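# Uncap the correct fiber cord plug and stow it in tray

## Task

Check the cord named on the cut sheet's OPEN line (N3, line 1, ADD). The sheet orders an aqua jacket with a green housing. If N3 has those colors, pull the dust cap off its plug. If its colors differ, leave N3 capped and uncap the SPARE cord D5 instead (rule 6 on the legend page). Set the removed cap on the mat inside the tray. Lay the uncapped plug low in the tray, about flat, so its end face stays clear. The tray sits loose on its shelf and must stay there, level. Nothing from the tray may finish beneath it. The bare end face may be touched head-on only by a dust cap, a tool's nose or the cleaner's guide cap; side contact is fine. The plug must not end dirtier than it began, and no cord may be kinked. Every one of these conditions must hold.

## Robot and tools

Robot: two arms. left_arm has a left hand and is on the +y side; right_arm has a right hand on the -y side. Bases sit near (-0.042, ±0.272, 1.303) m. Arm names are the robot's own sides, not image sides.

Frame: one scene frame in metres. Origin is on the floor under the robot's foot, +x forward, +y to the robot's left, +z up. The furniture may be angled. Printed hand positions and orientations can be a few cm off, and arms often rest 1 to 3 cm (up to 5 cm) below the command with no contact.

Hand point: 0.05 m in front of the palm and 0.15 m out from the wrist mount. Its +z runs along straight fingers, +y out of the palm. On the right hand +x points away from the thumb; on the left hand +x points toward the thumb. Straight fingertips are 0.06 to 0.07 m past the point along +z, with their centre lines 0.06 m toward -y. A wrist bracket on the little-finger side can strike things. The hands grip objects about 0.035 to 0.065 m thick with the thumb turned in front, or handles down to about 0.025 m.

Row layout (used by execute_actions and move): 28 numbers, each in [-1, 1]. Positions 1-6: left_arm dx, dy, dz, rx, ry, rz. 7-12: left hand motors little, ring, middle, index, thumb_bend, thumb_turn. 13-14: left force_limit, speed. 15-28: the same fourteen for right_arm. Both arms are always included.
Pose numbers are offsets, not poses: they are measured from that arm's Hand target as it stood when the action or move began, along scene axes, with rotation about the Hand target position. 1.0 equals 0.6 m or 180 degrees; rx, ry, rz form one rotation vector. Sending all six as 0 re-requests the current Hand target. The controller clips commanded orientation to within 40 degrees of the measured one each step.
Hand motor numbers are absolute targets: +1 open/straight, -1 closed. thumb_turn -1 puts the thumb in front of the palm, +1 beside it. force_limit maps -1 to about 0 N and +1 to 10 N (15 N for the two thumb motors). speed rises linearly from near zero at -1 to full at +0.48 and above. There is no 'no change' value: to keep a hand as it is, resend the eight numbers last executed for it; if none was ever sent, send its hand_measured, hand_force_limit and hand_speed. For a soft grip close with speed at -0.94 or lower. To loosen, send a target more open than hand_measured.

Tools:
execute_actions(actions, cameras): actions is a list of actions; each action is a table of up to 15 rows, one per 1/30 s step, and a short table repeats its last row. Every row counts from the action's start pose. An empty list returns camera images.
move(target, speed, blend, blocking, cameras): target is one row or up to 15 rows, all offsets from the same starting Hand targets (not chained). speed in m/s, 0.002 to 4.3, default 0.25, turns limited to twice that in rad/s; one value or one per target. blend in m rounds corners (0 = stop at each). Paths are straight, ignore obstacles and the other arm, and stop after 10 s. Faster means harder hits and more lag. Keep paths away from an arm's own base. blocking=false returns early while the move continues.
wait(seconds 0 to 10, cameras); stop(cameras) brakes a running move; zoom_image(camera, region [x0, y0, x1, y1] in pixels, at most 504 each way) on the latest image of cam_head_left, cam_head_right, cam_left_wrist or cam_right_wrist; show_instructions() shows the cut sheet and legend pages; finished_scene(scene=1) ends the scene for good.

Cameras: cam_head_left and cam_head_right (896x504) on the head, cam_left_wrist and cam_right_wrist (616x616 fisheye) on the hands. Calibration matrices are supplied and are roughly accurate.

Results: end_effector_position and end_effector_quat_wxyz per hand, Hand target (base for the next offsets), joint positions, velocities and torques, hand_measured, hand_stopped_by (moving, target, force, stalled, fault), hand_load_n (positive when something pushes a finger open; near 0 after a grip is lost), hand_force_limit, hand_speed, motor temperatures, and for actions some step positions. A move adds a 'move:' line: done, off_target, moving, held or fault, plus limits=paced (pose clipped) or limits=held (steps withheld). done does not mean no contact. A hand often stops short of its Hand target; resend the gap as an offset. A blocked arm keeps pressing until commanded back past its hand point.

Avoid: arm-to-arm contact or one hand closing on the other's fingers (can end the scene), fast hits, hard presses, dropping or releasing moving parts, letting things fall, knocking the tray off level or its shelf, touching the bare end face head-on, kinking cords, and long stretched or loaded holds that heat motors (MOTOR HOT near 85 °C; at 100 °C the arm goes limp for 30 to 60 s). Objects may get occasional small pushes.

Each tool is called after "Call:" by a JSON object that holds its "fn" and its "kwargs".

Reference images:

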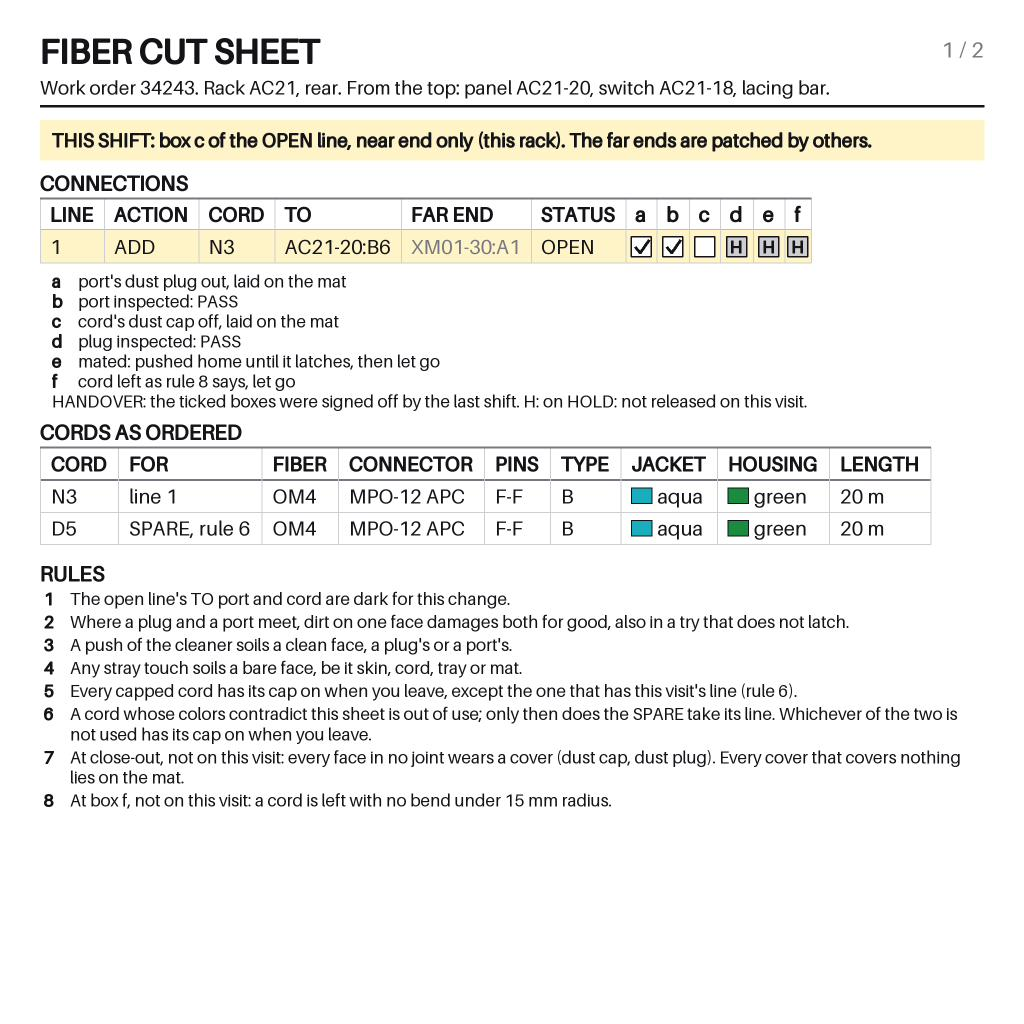

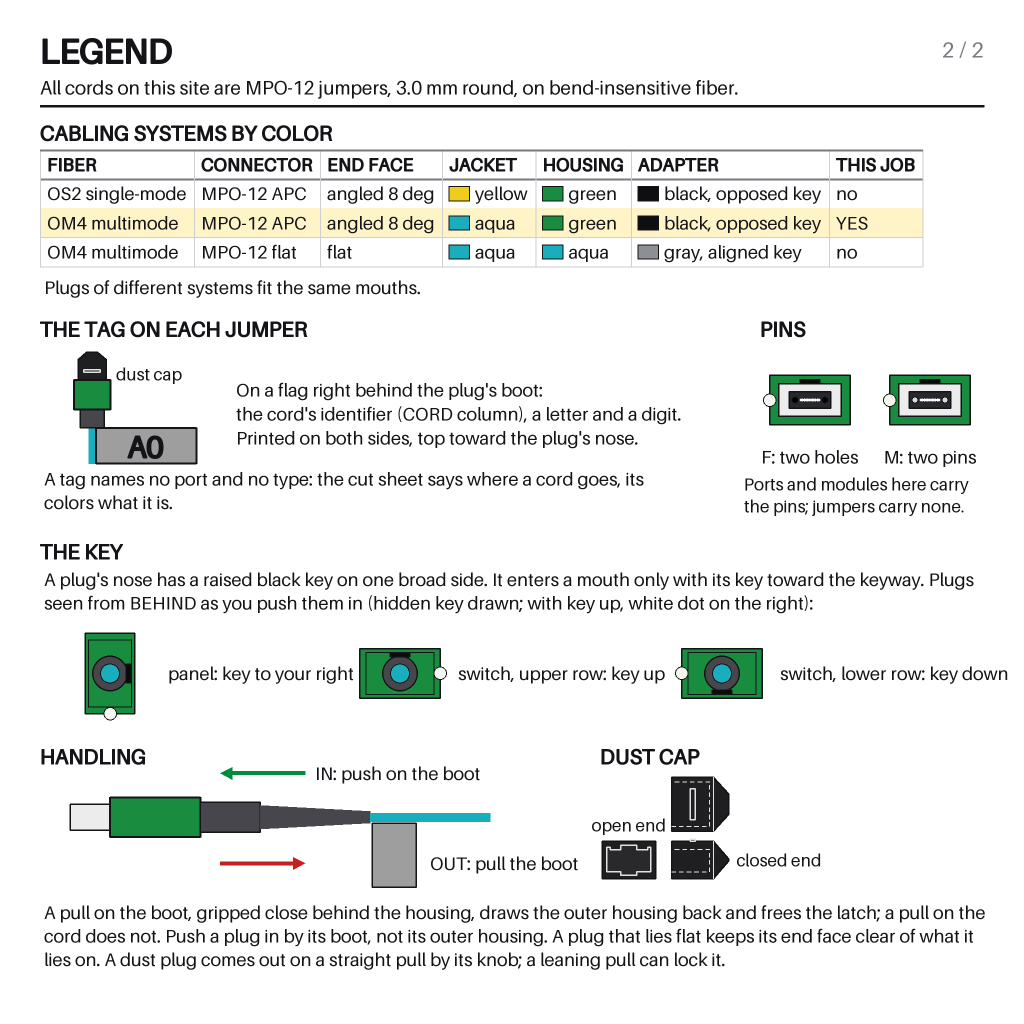

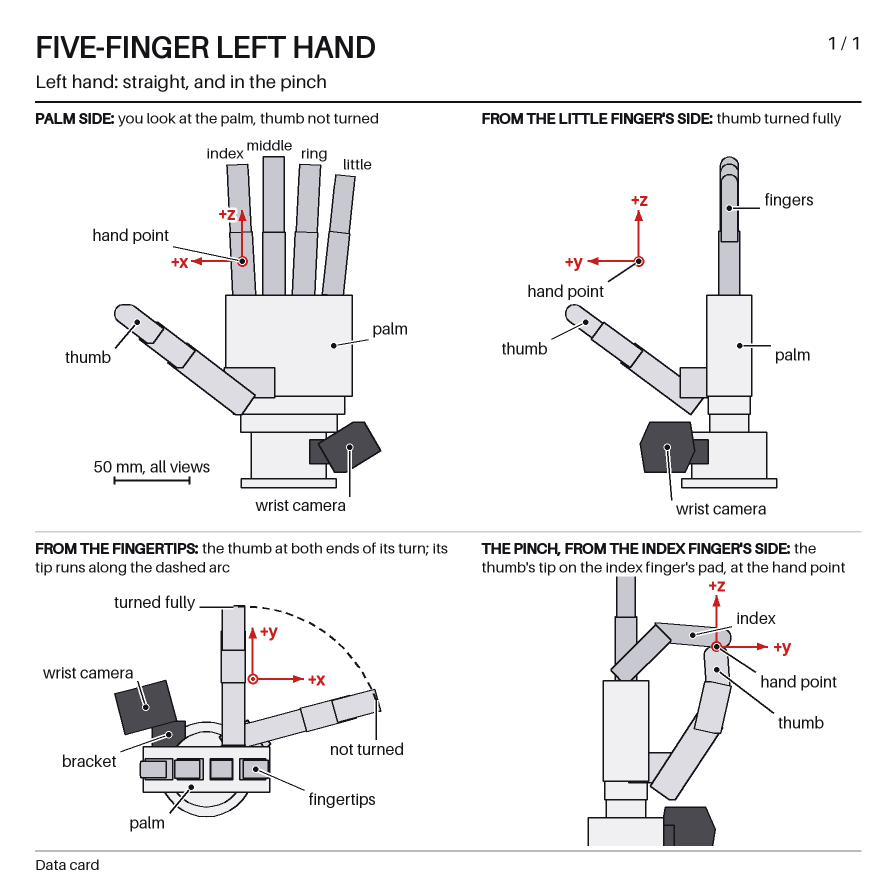

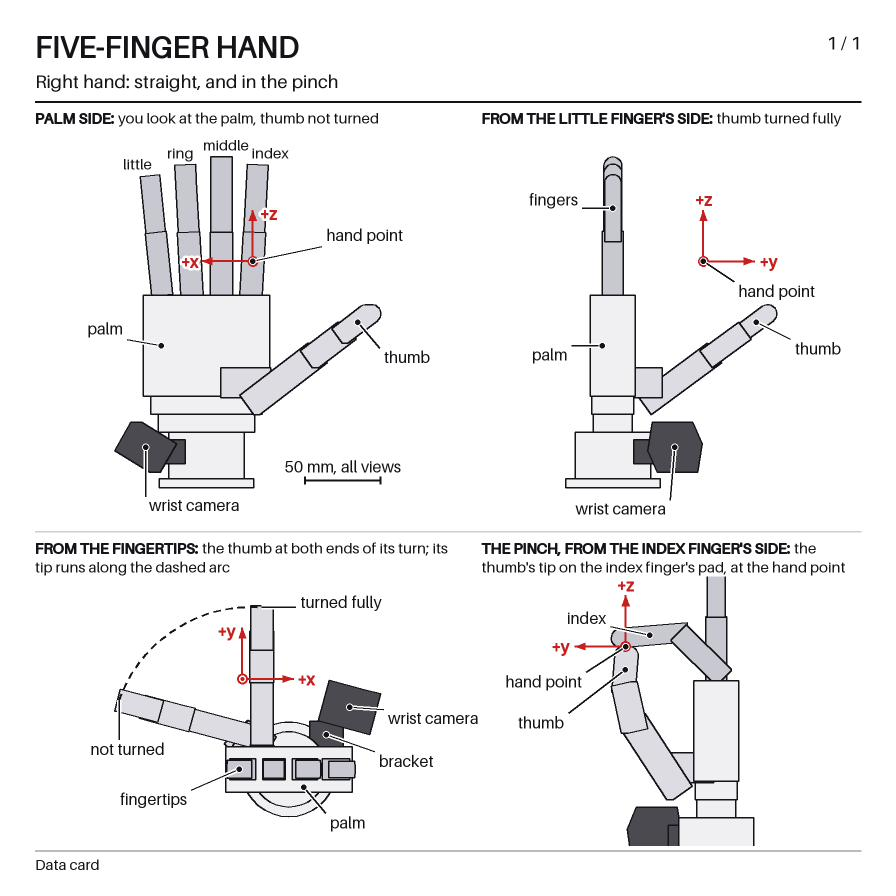

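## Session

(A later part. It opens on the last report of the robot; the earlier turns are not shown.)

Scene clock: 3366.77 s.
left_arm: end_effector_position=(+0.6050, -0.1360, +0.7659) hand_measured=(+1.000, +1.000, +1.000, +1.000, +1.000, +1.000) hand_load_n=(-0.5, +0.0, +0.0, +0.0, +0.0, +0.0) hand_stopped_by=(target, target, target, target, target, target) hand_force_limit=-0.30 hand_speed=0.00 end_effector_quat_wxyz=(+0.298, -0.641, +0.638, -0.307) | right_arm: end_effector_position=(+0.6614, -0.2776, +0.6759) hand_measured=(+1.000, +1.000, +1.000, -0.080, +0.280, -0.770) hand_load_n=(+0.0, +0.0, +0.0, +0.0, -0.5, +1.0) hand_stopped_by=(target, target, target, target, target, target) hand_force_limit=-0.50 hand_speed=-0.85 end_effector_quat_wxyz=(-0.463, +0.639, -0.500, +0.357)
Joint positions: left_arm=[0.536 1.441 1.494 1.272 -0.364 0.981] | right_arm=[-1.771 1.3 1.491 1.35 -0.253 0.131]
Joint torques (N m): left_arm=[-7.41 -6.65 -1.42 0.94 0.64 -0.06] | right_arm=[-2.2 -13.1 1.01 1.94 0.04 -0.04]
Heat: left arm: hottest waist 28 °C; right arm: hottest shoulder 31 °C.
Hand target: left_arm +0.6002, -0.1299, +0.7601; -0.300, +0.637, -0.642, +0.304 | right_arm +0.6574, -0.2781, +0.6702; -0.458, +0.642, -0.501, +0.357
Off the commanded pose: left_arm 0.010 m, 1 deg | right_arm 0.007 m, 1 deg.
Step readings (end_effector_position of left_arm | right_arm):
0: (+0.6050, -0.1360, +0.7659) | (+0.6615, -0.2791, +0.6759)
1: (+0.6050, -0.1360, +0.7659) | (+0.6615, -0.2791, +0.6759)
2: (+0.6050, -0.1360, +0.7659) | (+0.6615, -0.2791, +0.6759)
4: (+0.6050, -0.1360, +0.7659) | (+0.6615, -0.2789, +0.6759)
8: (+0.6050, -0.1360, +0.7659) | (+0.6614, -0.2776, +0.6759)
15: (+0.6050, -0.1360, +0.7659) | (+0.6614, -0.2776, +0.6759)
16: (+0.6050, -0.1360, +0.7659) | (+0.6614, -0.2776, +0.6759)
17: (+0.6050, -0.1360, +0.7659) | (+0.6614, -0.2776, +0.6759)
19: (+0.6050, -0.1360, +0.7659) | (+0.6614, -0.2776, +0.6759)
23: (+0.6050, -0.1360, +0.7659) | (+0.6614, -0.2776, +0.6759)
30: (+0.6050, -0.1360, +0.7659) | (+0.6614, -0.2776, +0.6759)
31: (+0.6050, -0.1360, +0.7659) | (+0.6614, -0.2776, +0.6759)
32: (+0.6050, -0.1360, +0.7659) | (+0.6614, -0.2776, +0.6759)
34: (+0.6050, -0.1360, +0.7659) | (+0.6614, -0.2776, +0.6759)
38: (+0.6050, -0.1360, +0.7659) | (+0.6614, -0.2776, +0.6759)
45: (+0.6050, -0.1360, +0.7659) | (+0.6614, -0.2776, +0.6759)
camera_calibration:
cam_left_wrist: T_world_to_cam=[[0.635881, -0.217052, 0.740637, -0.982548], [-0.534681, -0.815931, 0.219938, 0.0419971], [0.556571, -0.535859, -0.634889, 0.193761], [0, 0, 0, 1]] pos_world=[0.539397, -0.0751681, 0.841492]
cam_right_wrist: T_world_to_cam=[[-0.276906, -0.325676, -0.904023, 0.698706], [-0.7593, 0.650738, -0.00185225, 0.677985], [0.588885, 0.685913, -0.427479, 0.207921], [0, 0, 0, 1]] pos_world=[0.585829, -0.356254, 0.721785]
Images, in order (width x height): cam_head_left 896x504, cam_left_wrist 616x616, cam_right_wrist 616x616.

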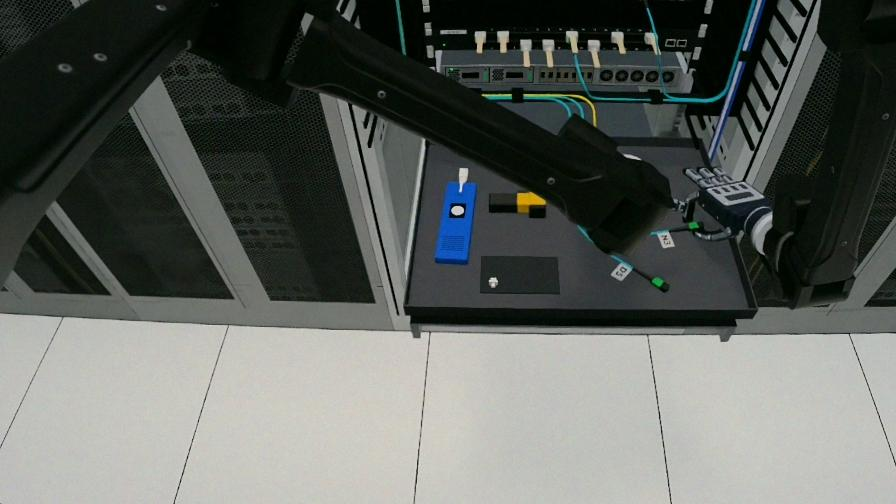

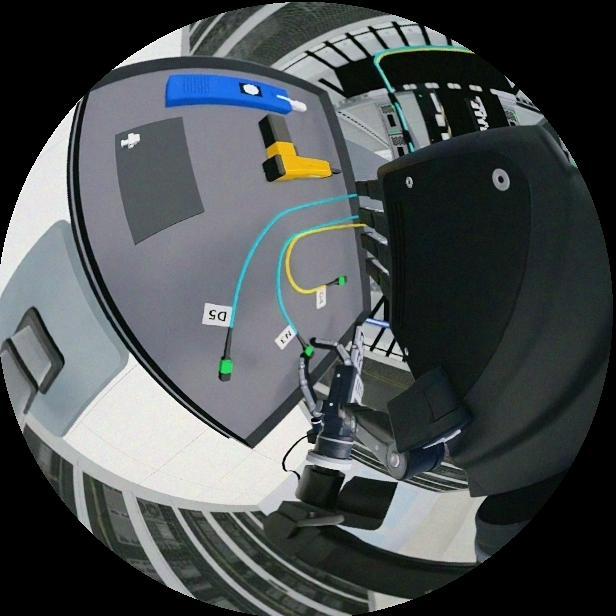

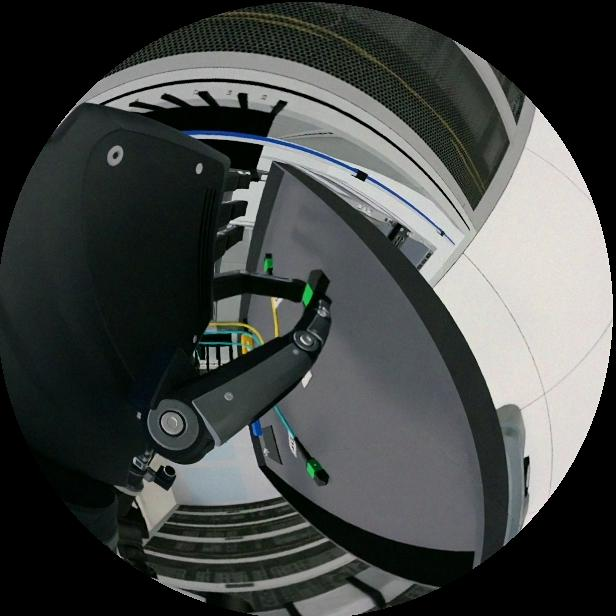

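Call:
{"fn": "execute_actions", "kwargs": {"actions": [[[0,0,0,0,0,0,1,1,1,1,1,1,-0.3,0.0,0,0,0,0,0,0,1,1,1,-0.18,0.28,-0.77,-0.5,-0.9]],[[0,0,0,0,0,0,1,1,1,1,1,1,-0.3,0.0,0,0,0,0,0,0,1,1,1,-0.18,0.28,-0.77,-0.5,-0.9]],[[0,0,0,0,0,0,1,1,1,1,1,1,-0.3,0.0,0,0,0,0,0,0,1,1,1,-0.18,0.28,-0.77,-0.5,-0.9]],[[0,0,0,0,0,0,1,1,1,1,1,1,-0.3,0.0,0,0,0,0,0,0,1,1,1,-0.18,0.28,-0.77,-0.5,-0.9]]], "cameras": ["cam_head_left","cam_left_wrist","cam_right_wrist"]}}

Call:
{"fn": "zoom_image", "kwargs": {"camera": "cam_head_left", "region": [660, 185, 740, 245]}}

Call:
{"fn": "zoom_image", "kwargs": {"camera": "cam_left_wrist", "region": [280, 320, 350, 390]}}

Call:
{"fn": "zoom_image", "kwargs": {"camera": "cam_right_wrist", "region": [270, 230, 370, 330]}}

Scene clock: 3378.80 s.
left_arm: end_effector_position=(+0.6050, -0.1360, +0.7659) hand_measured=(+1.000, +1.000, +1.000, +1.000, +1.000, +1.000) hand_load_n=(+0.0, +0.0, +0.0, +0.0, +0.0, +0.0) hand_stopped_by=(target, target, target, target, target, target) hand_force_limit=-0.30 hand_speed=0.00 end_effector_quat_wxyz=(+0.298, -0.641, +0.638, -0.307) | right_arm: end_effector_position=(+0.6614, -0.2776, +0.6759) hand_measured=(+1.000, +1.000, +1.000, -0.134, +0.280, -0.770) hand_load_n=(+0.0, +0.0, +0.0, +2.0, +1.0, -0.5) hand_stopped_by=(target, target, target, force, target, target) hand_force_limit=-0.50 hand_speed=-0.90 end_effector_quat_wxyz=(-0.463, +0.639, -0.500, +0.357)
Joint positions: left_arm=[0.536 1.441 1.494 1.272 -0.364 0.981] | right_arm=[-1.771 1.3 1.491 1.35 -0.253 0.131]
Joint torques (N m): left_arm=[-7.36 -6.53 -1.47 0.84 0.62 -0.05] | right_arm=[-2.26 -13.1 1.03 1.96 0.03 -0.04]
Heat: left arm: hottest waist 28 °C; right arm: hottest shoulder 31 °C.
Hand target: left_arm +0.6002, -0.1299, +0.7601; -0.300, +0.637, -0.642, +0.304 | right_arm +0.6574, -0.2781, +0.6702; -0.458, +0.642, -0.501, +0.357
Off the commanded pose: left_arm 0.010 m, 1 deg | right_arm 0.007 m, 1 deg.
Step readings (end_effector_position of left_arm | right_arm):
0: (+0.6050, -0.1360, +0.7659) | (+0.6614, -0.2776, +0.6759)
1: (+0.6050, -0.1360, +0.7659) | (+0.6614, -0.2776, +0.6759)
2: (+0.6050, -0.1360, +0.7659) | (+0.6614, -0.2776, +0.6759)
4: (+0.6050, -0.1360, +0.7659) | (+0.6614, -0.2776, +0.6759)
8: (+0.6050, -0.1360, +0.7659) | (+0.6614, -0.2776, +0.6759)
15: (+0.6050, -0.1360, +0.7659) | (+0.6614, -0.2776, +0.6759)
16: (+0.6050, -0.1360, +0.7659) | (+0.6614, -0.2776, +0.6759)
17: (+0.6050, -0.1360, +0.7659) | (+0.6614, -0.2776, +0.6759)
19: (+0.6050, -0.1360, +0.7659) | (+0.6614, -0.2776, +0.6759)
23: (+0.6050, -0.1360, +0.7659) | (+0.6614, -0.2776, +0.6759)
30: (+0.6050, -0.1360, +0.7659) | (+0.6614, -0.2776, +0.6759)
31: (+0.6050, -0.1360, +0.7659) | (+0.6614, -0.2776, +0.6759)
32: (+0.6050, -0.1360, +0.7659) | (+0.6614, -0.2776, +0.6759)
34: (+0.6050, -0.1360, +0.7659) | (+0.6614, -0.2776, +0.6759)
38: (+0.6050, -0.1360, +0.7659) | (+0.6614, -0.2776, +0.6759)
45: (+0.6050, -0.1360, +0.7659) | (+0.6614, -0.2776, +0.6759)
46: (+0.6050, -0.1360, +0.7659) | (+0.6614, -0.2776, +0.6759)
47: (+0.6050, -0.1360, +0.7659) | (+0.6614, -0.2776, +0.6759)
49: (+0.6050, -0.1360, +0.7659) | (+0.6614, -0.2776, +0.6759)
53: (+0.6050, -0.1360, +0.7659) | (+0.6614, -0.2776, +0.6759)
60: (+0.6050, -0.1360, +0.7659) | (+0.6614, -0.2776, +0.6759)
camera_calibration:
cam_left_wrist: T_world_to_cam=[[0.635881, -0.217052, 0.740637, -0.982548], [-0.534681, -0.815931, 0.219938, 0.0419971], [0.556571, -0.535859, -0.634889, 0.193761], [0, 0, 0, 1]] pos_world=[0.539397, -0.0751681, 0.841492]
cam_right_wrist: T_world_to_cam=[[-0.276906, -0.325676, -0.904023, 0.698706], [-0.7593, 0.650738, -0.00185225, 0.677985], [0.588885, 0.685913, -0.427479, 0.207921], [0, 0, 0, 1]] pos_world=[0.585829, -0.356254, 0.721785]
Images, in order (width x height): cam_head_left 896x504, cam_left_wrist 616x616, cam_right_wrist 616x616.

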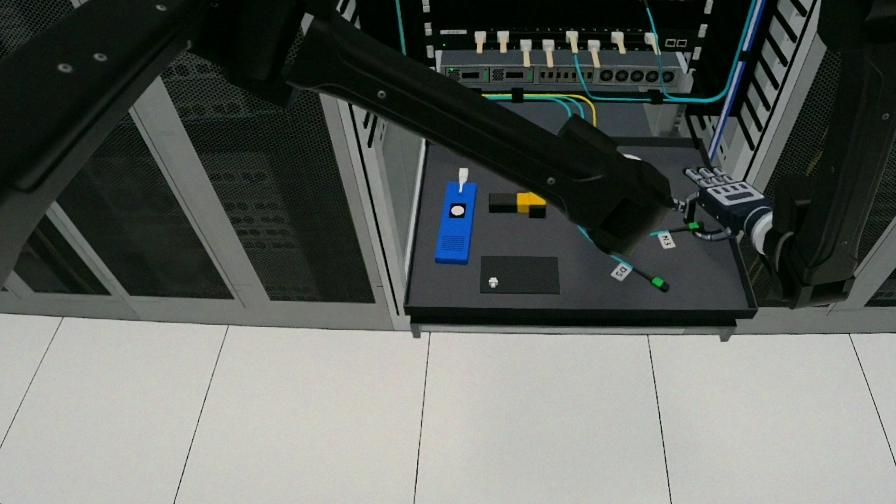

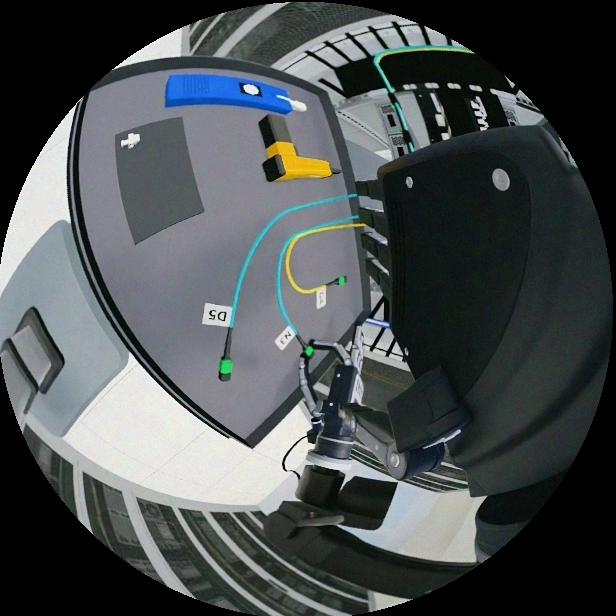

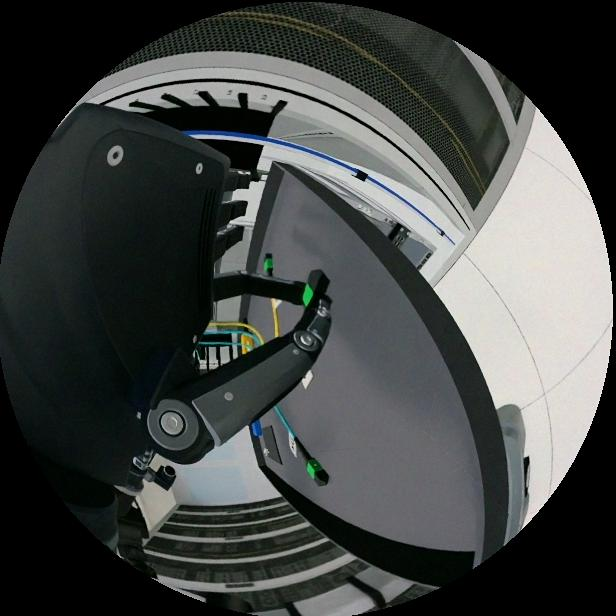

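Scaled by 6.300 from the camera's 896x504 image, which has a finer 1280x720 frame.

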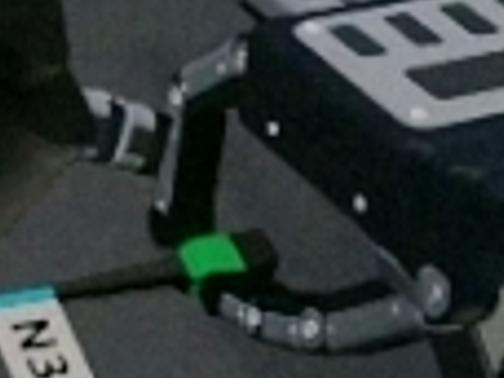

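Scaled by 7.200 from the camera's 616x616 image, which has a finer 880x880 frame.

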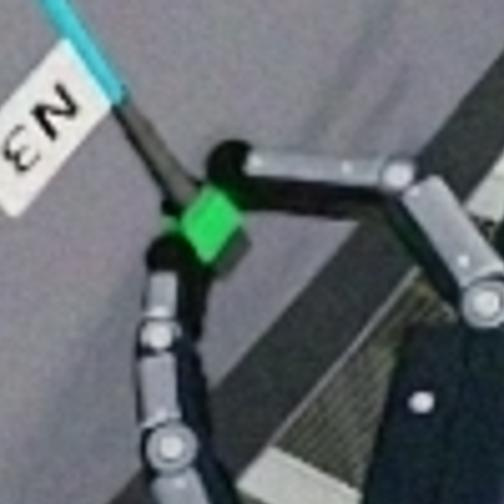

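Scaled by 5.040 from the camera's 616x616 image, which has a finer 880x880 frame.

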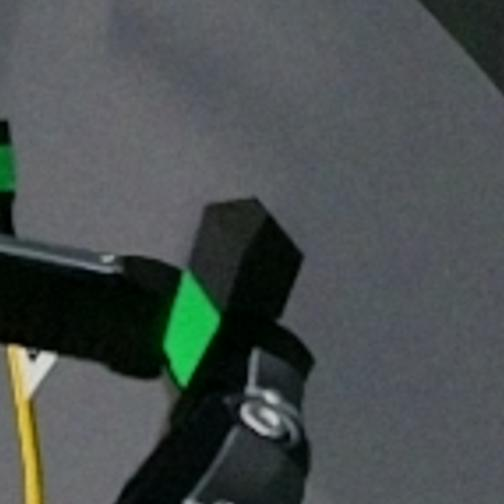

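Call:
{"fn": "execute_actions", "kwargs": {"actions": [[[0,0,0,0,0,0,1,1,1,1,1,1,-0.3,0.0,0,0,0,0,0,0,1,1,1,-0.2,0.28,-0.77,0.0,-0.9]],[[0,0,0,0,0,0,1,1,1,1,1,1,-0.3,0.0,0,0,0,0,0,0,1,1,1,-0.2,0.28,-0.77,0.0,-0.9]]], "cameras": ["cam_head_left","cam_left_wrist","cam_right_wrist"]}}

Call:
{"fn": "zoom_image", "kwargs": {"camera": "cam_left_wrist", "region": [280, 320, 350, 390]}}

Call:
{"fn": "zoom_image", "kwargs": {"camera": "cam_right_wrist", "region": [270, 230, 370, 330]}}

Scene clock: 3395.87 s.
left_arm: end_effector_position=(+0.6050, -0.1360, +0.7659) hand_measured=(+1.000, +1.000, +1.000, +1.000, +1.000, +1.000) hand_load_n=(+0.0, +0.0, +0.0, +0.0, +0.0, +0.0) hand_stopped_by=(target, target, target, target, target, target) hand_force_limit=-0.30 hand_speed=0.00 end_effector_quat_wxyz=(+0.298, -0.641, +0.638, -0.307) | right_arm: end_effector_position=(+0.6614, -0.2775, +0.6759) hand_measured=(+1.000, +1.000, +1.000, -0.150, +0.280, -0.770) hand_load_n=(+0.0, +0.0, +0.0, +7.0, +4.0, -1.5) hand_stopped_by=(target, target, target, force, target, target) hand_force_limit=0.00 hand_speed=-0.90 end_effector_quat_wxyz=(-0.463, +0.639, -0.500, +0.357)
Joint positions: left_arm=[0.536 1.441 1.494 1.272 -0.364 0.981] | right_arm=[-1.77 1.3 1.491 1.35 -0.253 0.131]
Joint torques (N m): left_arm=[-7.47 -6.53 -1.43 0.92 0.63 -0.04] | right_arm=[-2.32 -13.1 1.01 1.96 0.03 -0.05]
Heat: left arm: hottest waist 28 °C; right arm: hottest shoulder 31 °C.
Hand target: left_arm +0.6002, -0.1299, +0.7601; -0.300, +0.637, -0.642, +0.304 | right_arm +0.6574, -0.2781, +0.6702; -0.458, +0.642, -0.501, +0.357
Off the commanded pose: left_arm 0.010 m, 1 deg | right_arm 0.007 m, 1 deg.
Step readings (end_effector_position of left_arm | right_arm):
0: (+0.6050, -0.1360, +0.7659) | (+0.6614, -0.2776, +0.6759)
1: (+0.6050, -0.1360, +0.7659) | (+0.6614, -0.2776, +0.6759)
2: (+0.6050, -0.1360, +0.7659) | (+0.6614, -0.2776, +0.6759)
4: (+0.6050, -0.1360, +0.7659) | (+0.6614, -0.2776, +0.6759)
8: (+0.6050, -0.1360, +0.7659) | (+0.6614, -0.2775, +0.6759)
15: (+0.6050, -0.1360, +0.7659) | (+0.6614, -0.2775, +0.6759)
16: (+0.6050, -0.1360, +0.7659) | (+0.6614, -0.2775, +0.6759)
17: (+0.6050, -0.1360, +0.7659) | (+0.6614, -0.2775, +0.6759)
19: (+0.6050, -0.1360, +0.7659) | (+0.6614, -0.2775, +0.6759)
23: (+0.6050, -0.1360, +0.7659) | (+0.6614, -0.2775, +0.6759)
30: (+0.6050, -0.1360, +0.7659) | (+0.6614, -0.2775, +0.6759)
camera_calibration:
cam_left_wrist: T_world_to_cam=[[0.635881, -0.217052, 0.740637, -0.982548], [-0.534681, -0.815931, 0.219938, 0.0419971], [0.556571, -0.535859, -0.634889, 0.193761], [0, 0, 0, 1]] pos_world=[0.539397, -0.0751681, 0.841492]
cam_right_wrist: T_world_to_cam=[[-0.276947, -0.325209, -0.904179, 0.69904], [-0.759236, 0.650813, -0.00152911, 0.677676], [0.588949, 0.686062, -0.427151, 0.207632], [0, 0, 0, 1]] pos_world=[0.585828, -0.356155, 0.721783]
Images, in order (width x height): cam_head_left 896x504, cam_left_wrist 616x616, cam_right_wrist 616x616.

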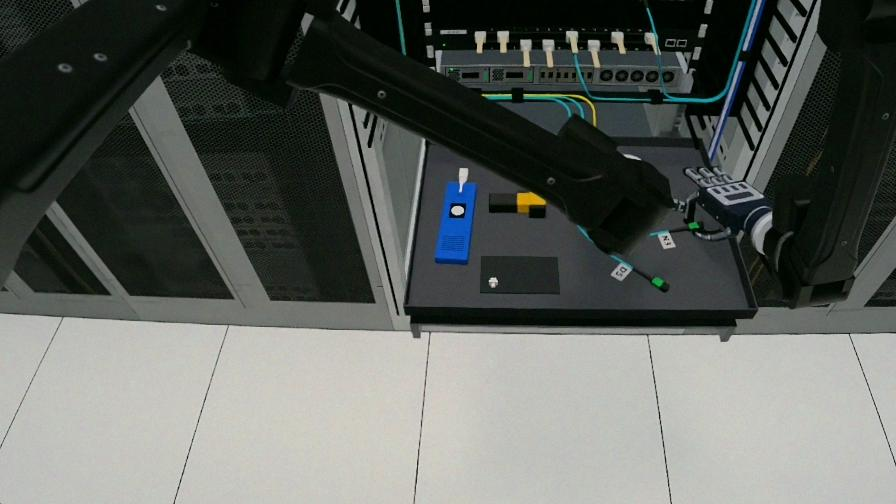

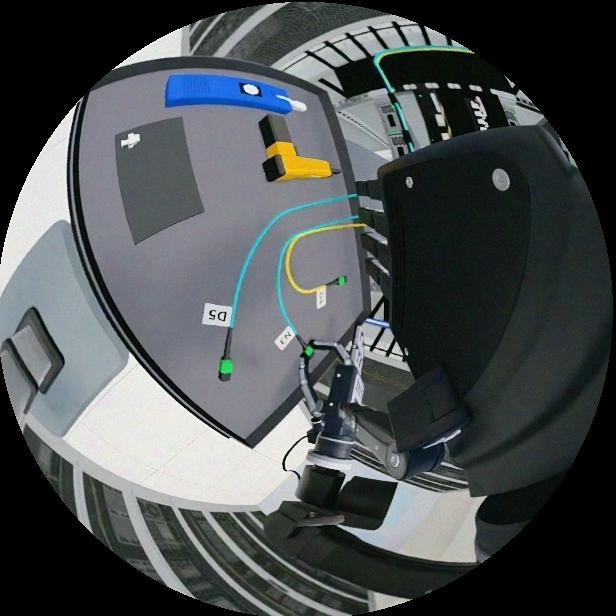

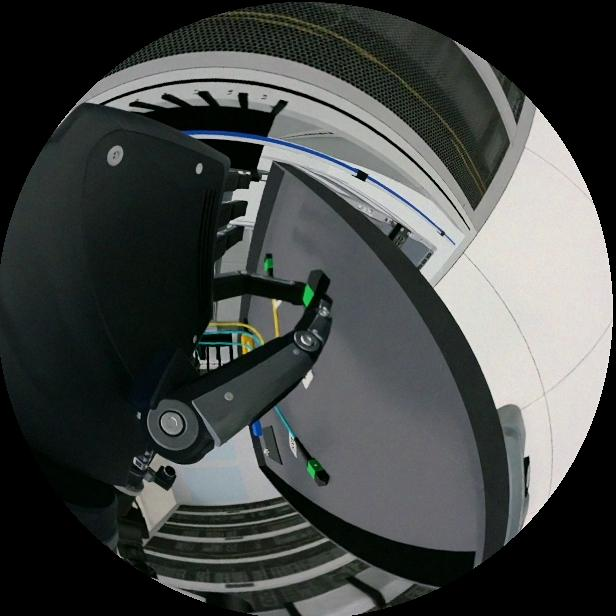

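Scaled by 7.200 from the camera's 616x616 image, which has a finer 880x880 frame.

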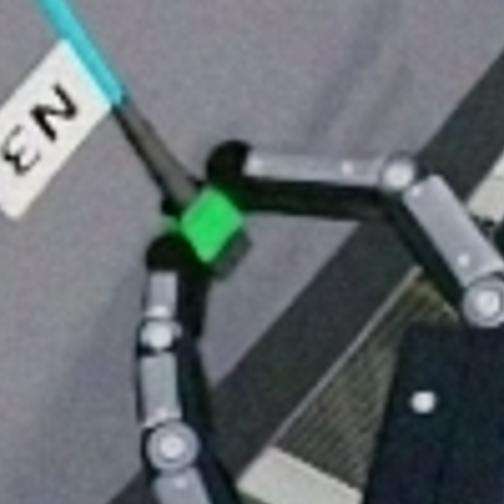

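Scaled by 5.040 from the camera's 616x616 image, which has a finer 880x880 frame.

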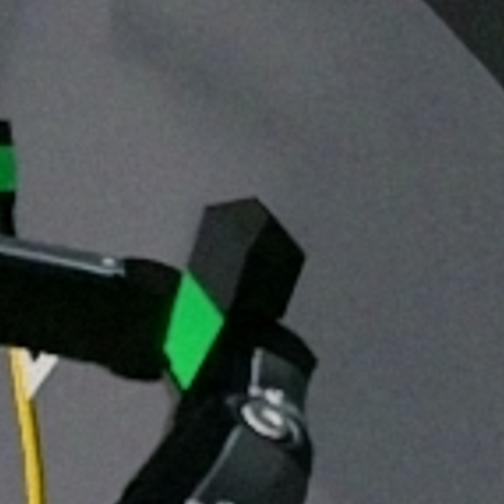

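Call:
{"fn": "move", "kwargs": {"target": [0,0,0,0,0,0,1,1,1,1,1,1,-0.3,0.0,0.003,0.0,0.055,0,0,0,1,1,1,-0.2,0.28,-0.77,0.0,-0.9], "speed": 0.04, "cameras": ["cam_head_left","cam_left_wrist","cam_right_wrist"]}}

Call:
{"fn": "zoom_image", "kwargs": {"camera": "cam_head_left", "region": [660, 185, 740, 245]}}

Call:
{"fn": "zoom_image", "kwargs": {"camera": "cam_left_wrist", "region": [280, 320, 350, 390]}}

Call:
{"fn": "zoom_image", "kwargs": {"camera": "cam_right_wrist", "region": [270, 230, 370, 330]}}

Scene clock: 3408.93 s.
left_arm: end_effector_position=(+0.6050, -0.1360, +0.7659) hand_measured=(+1.000, +1.000, +1.000, +1.000, +1.000, +1.000) hand_load_n=(+0.0, -0.5, +0.0, +0.0, +0.0, +0.0) hand_stopped_by=(target, target, target, target, target, target) hand_force_limit=-0.30 hand_speed=0.00 end_effector_quat_wxyz=(+0.298, -0.641, +0.638, -0.307) | right_arm: end_effector_position=(+0.6477, -0.2774, +0.6890) hand_measured=(+1.000, +1.000, +1.000, -0.150, +0.280, -0.770) hand_load_n=(+0.0, +0.0, +0.0, +6.5, +5.5, -2.0) hand_stopped_by=(target, target, target, force, target, target) hand_force_limit=0.00 hand_speed=-0.90 end_effector_quat_wxyz=(-0.452, +0.644, -0.508, +0.350)
Joint positions: left_arm=[0.536 1.441 1.494 1.272 -0.364 0.981] | right_arm=[-1.775 1.249 1.407 1.35 -0.253 0.131]
Joint torques (N m): left_arm=[-7.18 -6.65 -1.48 0.9 0.64 -0.06] | right_arm=[-3.37 -15.09 0.27 2.37 0 0.12]
Heat: left arm: hottest waist 28 °C; right arm: hottest shoulder 31 °C.
Hand target: left_arm +0.6002, -0.1299, +0.7601; -0.300, +0.637, -0.642, +0.304 | right_arm +0.6590, -0.2782, +0.7031; -0.458, +0.642, -0.501, +0.357
Off the commanded pose: left_arm 0.010 m, 1 deg | right_arm 0.018 m, 1 deg.
move: off_target (right_arm)
camera_calibration:
cam_left_wrist: T_world_to_cam=[[0.635881, -0.217052, 0.740637, -0.982548], [-0.534681, -0.815931, 0.219938, 0.0419971], [0.556571, -0.535859, -0.634889, 0.193761], [0, 0, 0, 1]] pos_world=[0.539397, -0.0751681, 0.841492]
cam_right_wrist: T_world_to_cam=[[-0.306807, -0.328992, -0.893104, 0.717854], [-0.755638, 0.654731, 0.018401, 0.652311], [0.578689, 0.680508, -0.449475, 0.241753], [0, 0, 0, 1]] pos_world=[0.573253, -0.355435, 0.737776]
Images, in order (width x height): cam_head_left 896x504, cam_left_wrist 616x616, cam_right_wrist 616x616.

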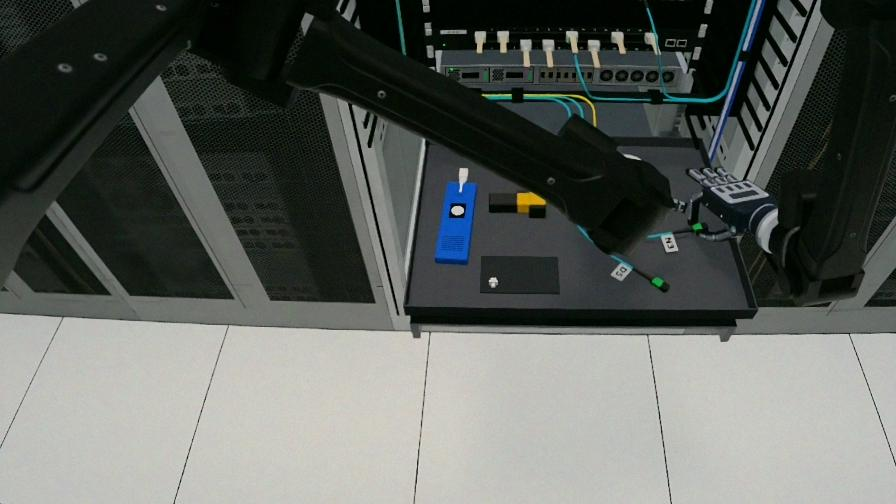

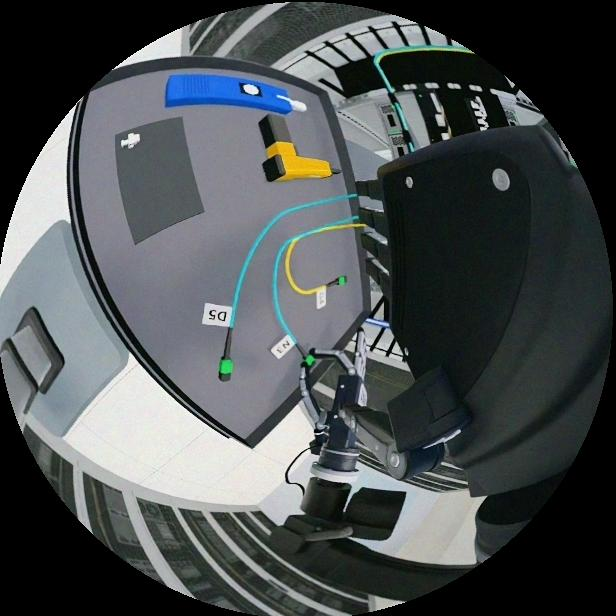

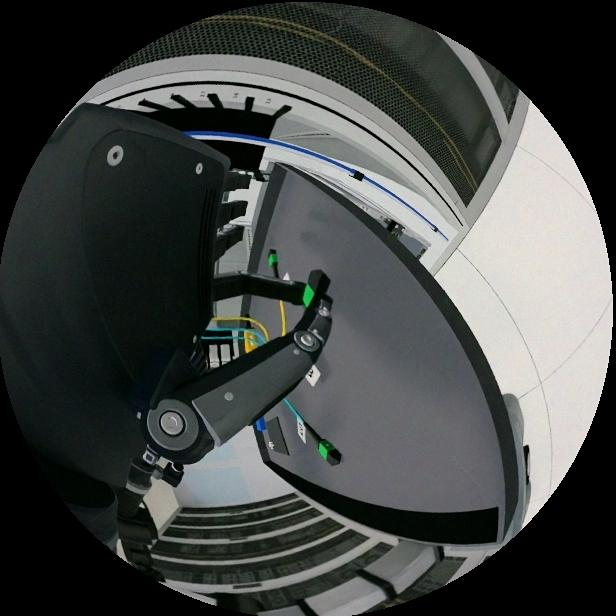

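Scaled by 6.300 from the camera's 896x504 image, which has a finer 1280x720 frame.

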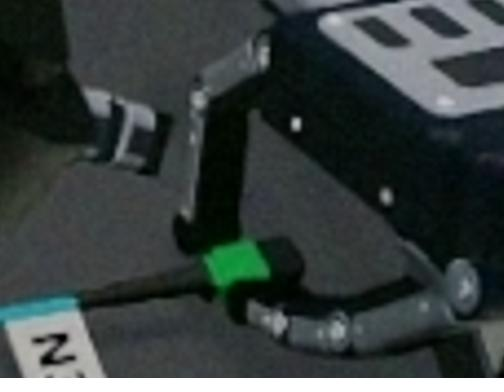

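Scaled by 7.200 from the camera's 616x616 image, which has a finer 880x880 frame.

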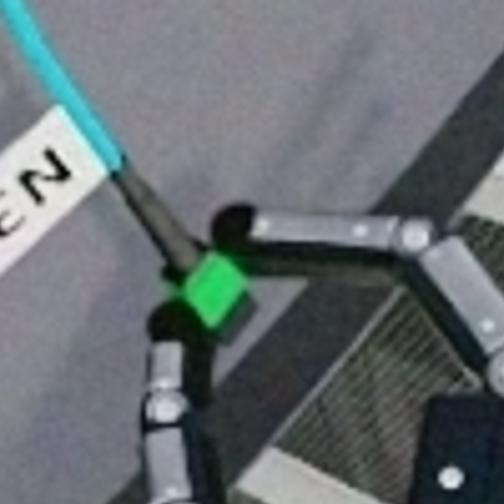

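Scaled by 5.040 from the camera's 616x616 image, which has a finer 880x880 frame.

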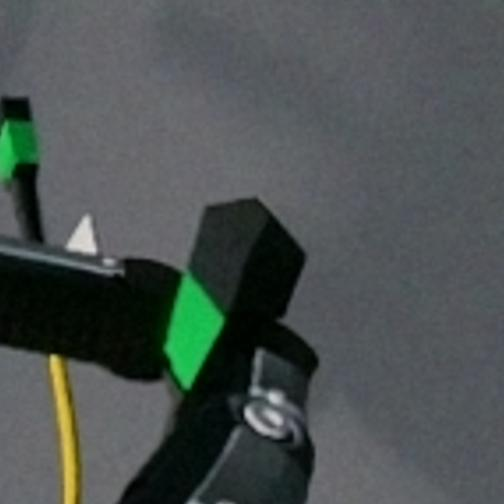

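Call:
{"fn": "move", "kwargs": {"target": [[-0.02,0.2,0.05,0,0,0,1,1,1,1,1,1,-0.3,0.0,0,0,0,0,0,0,1,1,1,-0.2,0.28,-0.77,0.0,-0.9],[-0.02,0.2,0.05,0,0,0,1,1,1,1,1,1,-0.3,0.0,-0.02,0.02,0.08,0,0,0,1,1,1,-0.2,0.28,-0.77,0.0,-0.9],[-0.02,0.2,0.05,0,0,0,1,1,1,1,1,1,-0.3,0.0,-0.08,0.16,0.13,0,0,0,1,1,1,-0.2,0.28,-0.77,0.0,-0.9]], "speed": 0.08, "cameras": ["all"]}}

Call:
{"fn": "zoom_image", "kwargs": {"camera": "cam_right_wrist", "region": [200, 200, 400, 400]}}

Call:
{"fn": "zoom_image", "kwargs": {"camera": "cam_head_left", "region": [560, 150, 740, 270]}}

Scene clock: 3486.23 s.
left_arm: end_effector_position=(+0.5933, -0.0133, +0.7933) hand_measured=(+1.000, +1.000, +1.000, +1.000, +1.000, +1.000) hand_load_n=(+0.0, +0.0, +0.0, +0.0, +0.0, +0.0) hand_stopped_by=(target, target, target, target, target, target) hand_force_limit=-0.30 hand_speed=0.00 end_effector_quat_wxyz=(+0.303, -0.640, +0.636, -0.306) | right_arm: end_effector_position=(+0.5978, -0.1824, +0.7635) hand_measured=(+1.000, +1.000, +1.000, -0.150, +0.280, -0.770) hand_load_n=(+0.0, +0.0, +0.0, +6.0, +5.5, -2.0) hand_stopped_by=(target, target, target, force, target, target) hand_force_limit=0.00 hand_speed=-0.90 end_effector_quat_wxyz=(-0.449, +0.650, -0.509, +0.341)
Joint positions: left_arm=[0.665 1.137 1.175 1.25 -0.33 0.854] | right_arm=[-1.49 1.032 1.076 1.374 -0.232 -0.165]
Joint torques (N m): left_arm=[-3.66 -9.11 -1.35 0.66 0.59 -0.07] | right_arm=[0.62 -14.56 -0.8 2.99 -0.11 -0.02]
Heat: left arm: hottest waist 28 °C; right arm: hottest shoulder 33 °C.
Hand target: left_arm +0.5883, -0.0098, +0.7902; -0.300, +0.637, -0.642, +0.304 | right_arm +0.6110, -0.1822, +0.7811; -0.458, +0.642, -0.501, +0.357
Off the commanded pose: left_arm 0.007 m, 1 deg | right_arm 0.022 m, 2 deg.
move: off_target (right_arm)
camera_calibration:
cam_left_wrist: T_world_to_cam=[[0.63287, -0.218826, 0.742691, -0.968648], [-0.532228, -0.819618, 0.212037, 0.134655], [0.562324, -0.529473, -0.635177, 0.2803], [0, 0, 0, 1]] pos_world=[0.527077, 0.0468115, 0.868895]
cam_right_wrist: T_world_to_cam=[[-0.320537, -0.331688, -0.887265, 0.80359], [-0.761206, 0.647677, 0.0328737, 0.541969], [0.563757, 0.685928, -0.460087, 0.257429], [0, 0, 0, 1]] pos_world=[0.525003, -0.261058, 0.813621]

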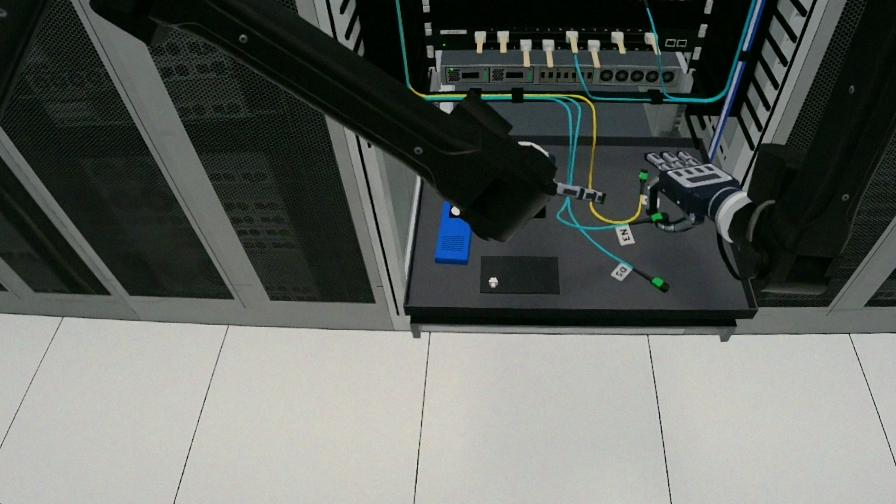

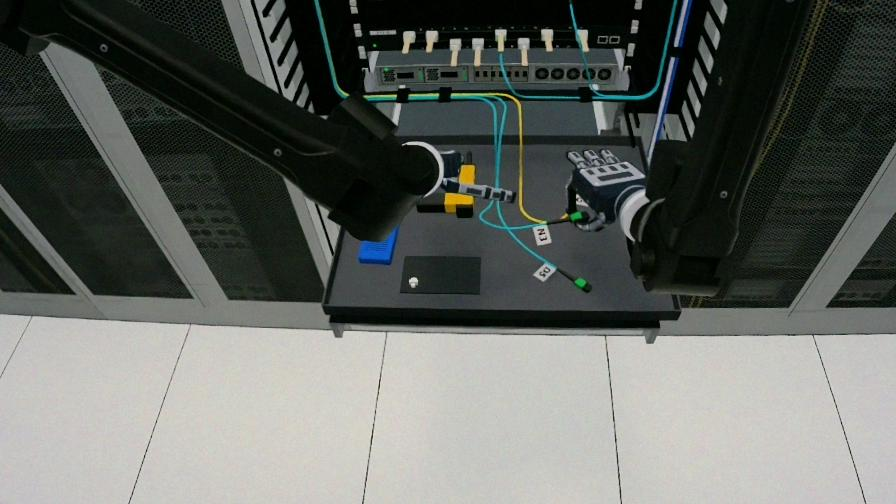

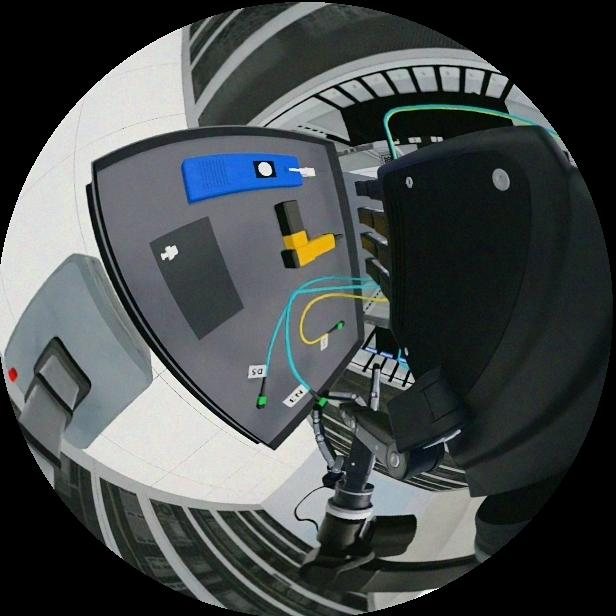

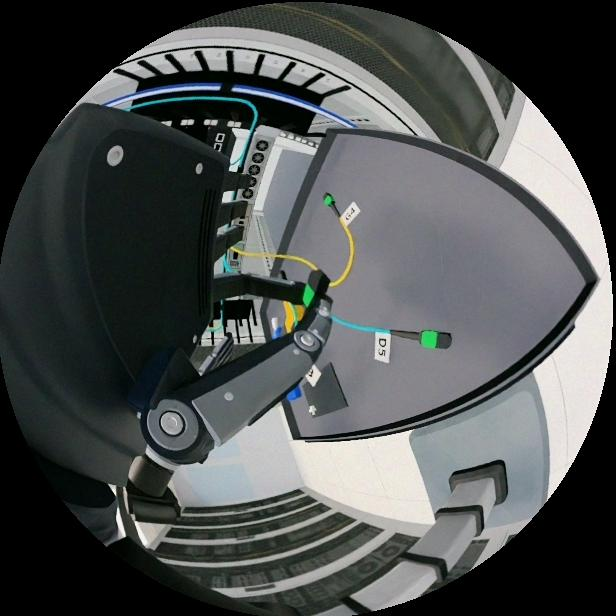

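Scaled by 2.520 from the camera's 616x616 image, which has a finer 880x880 frame.

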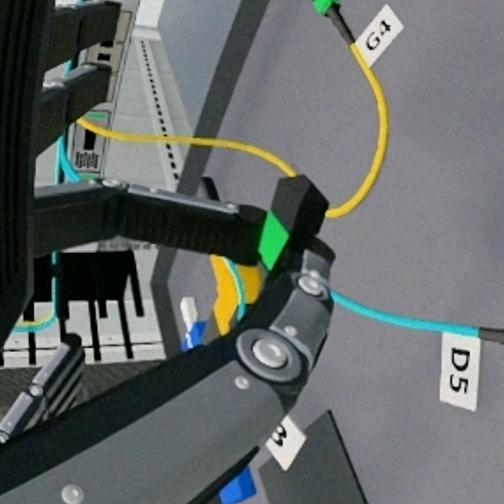

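Scaled by 2.800 from the camera's 896x504 image, which has a finer 1280x720 frame.

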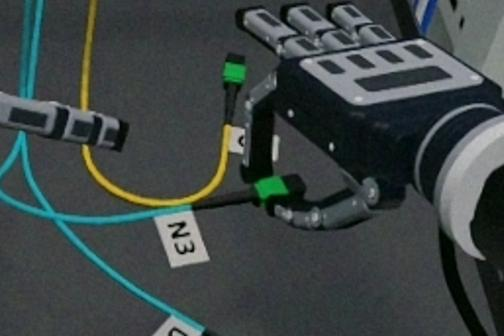

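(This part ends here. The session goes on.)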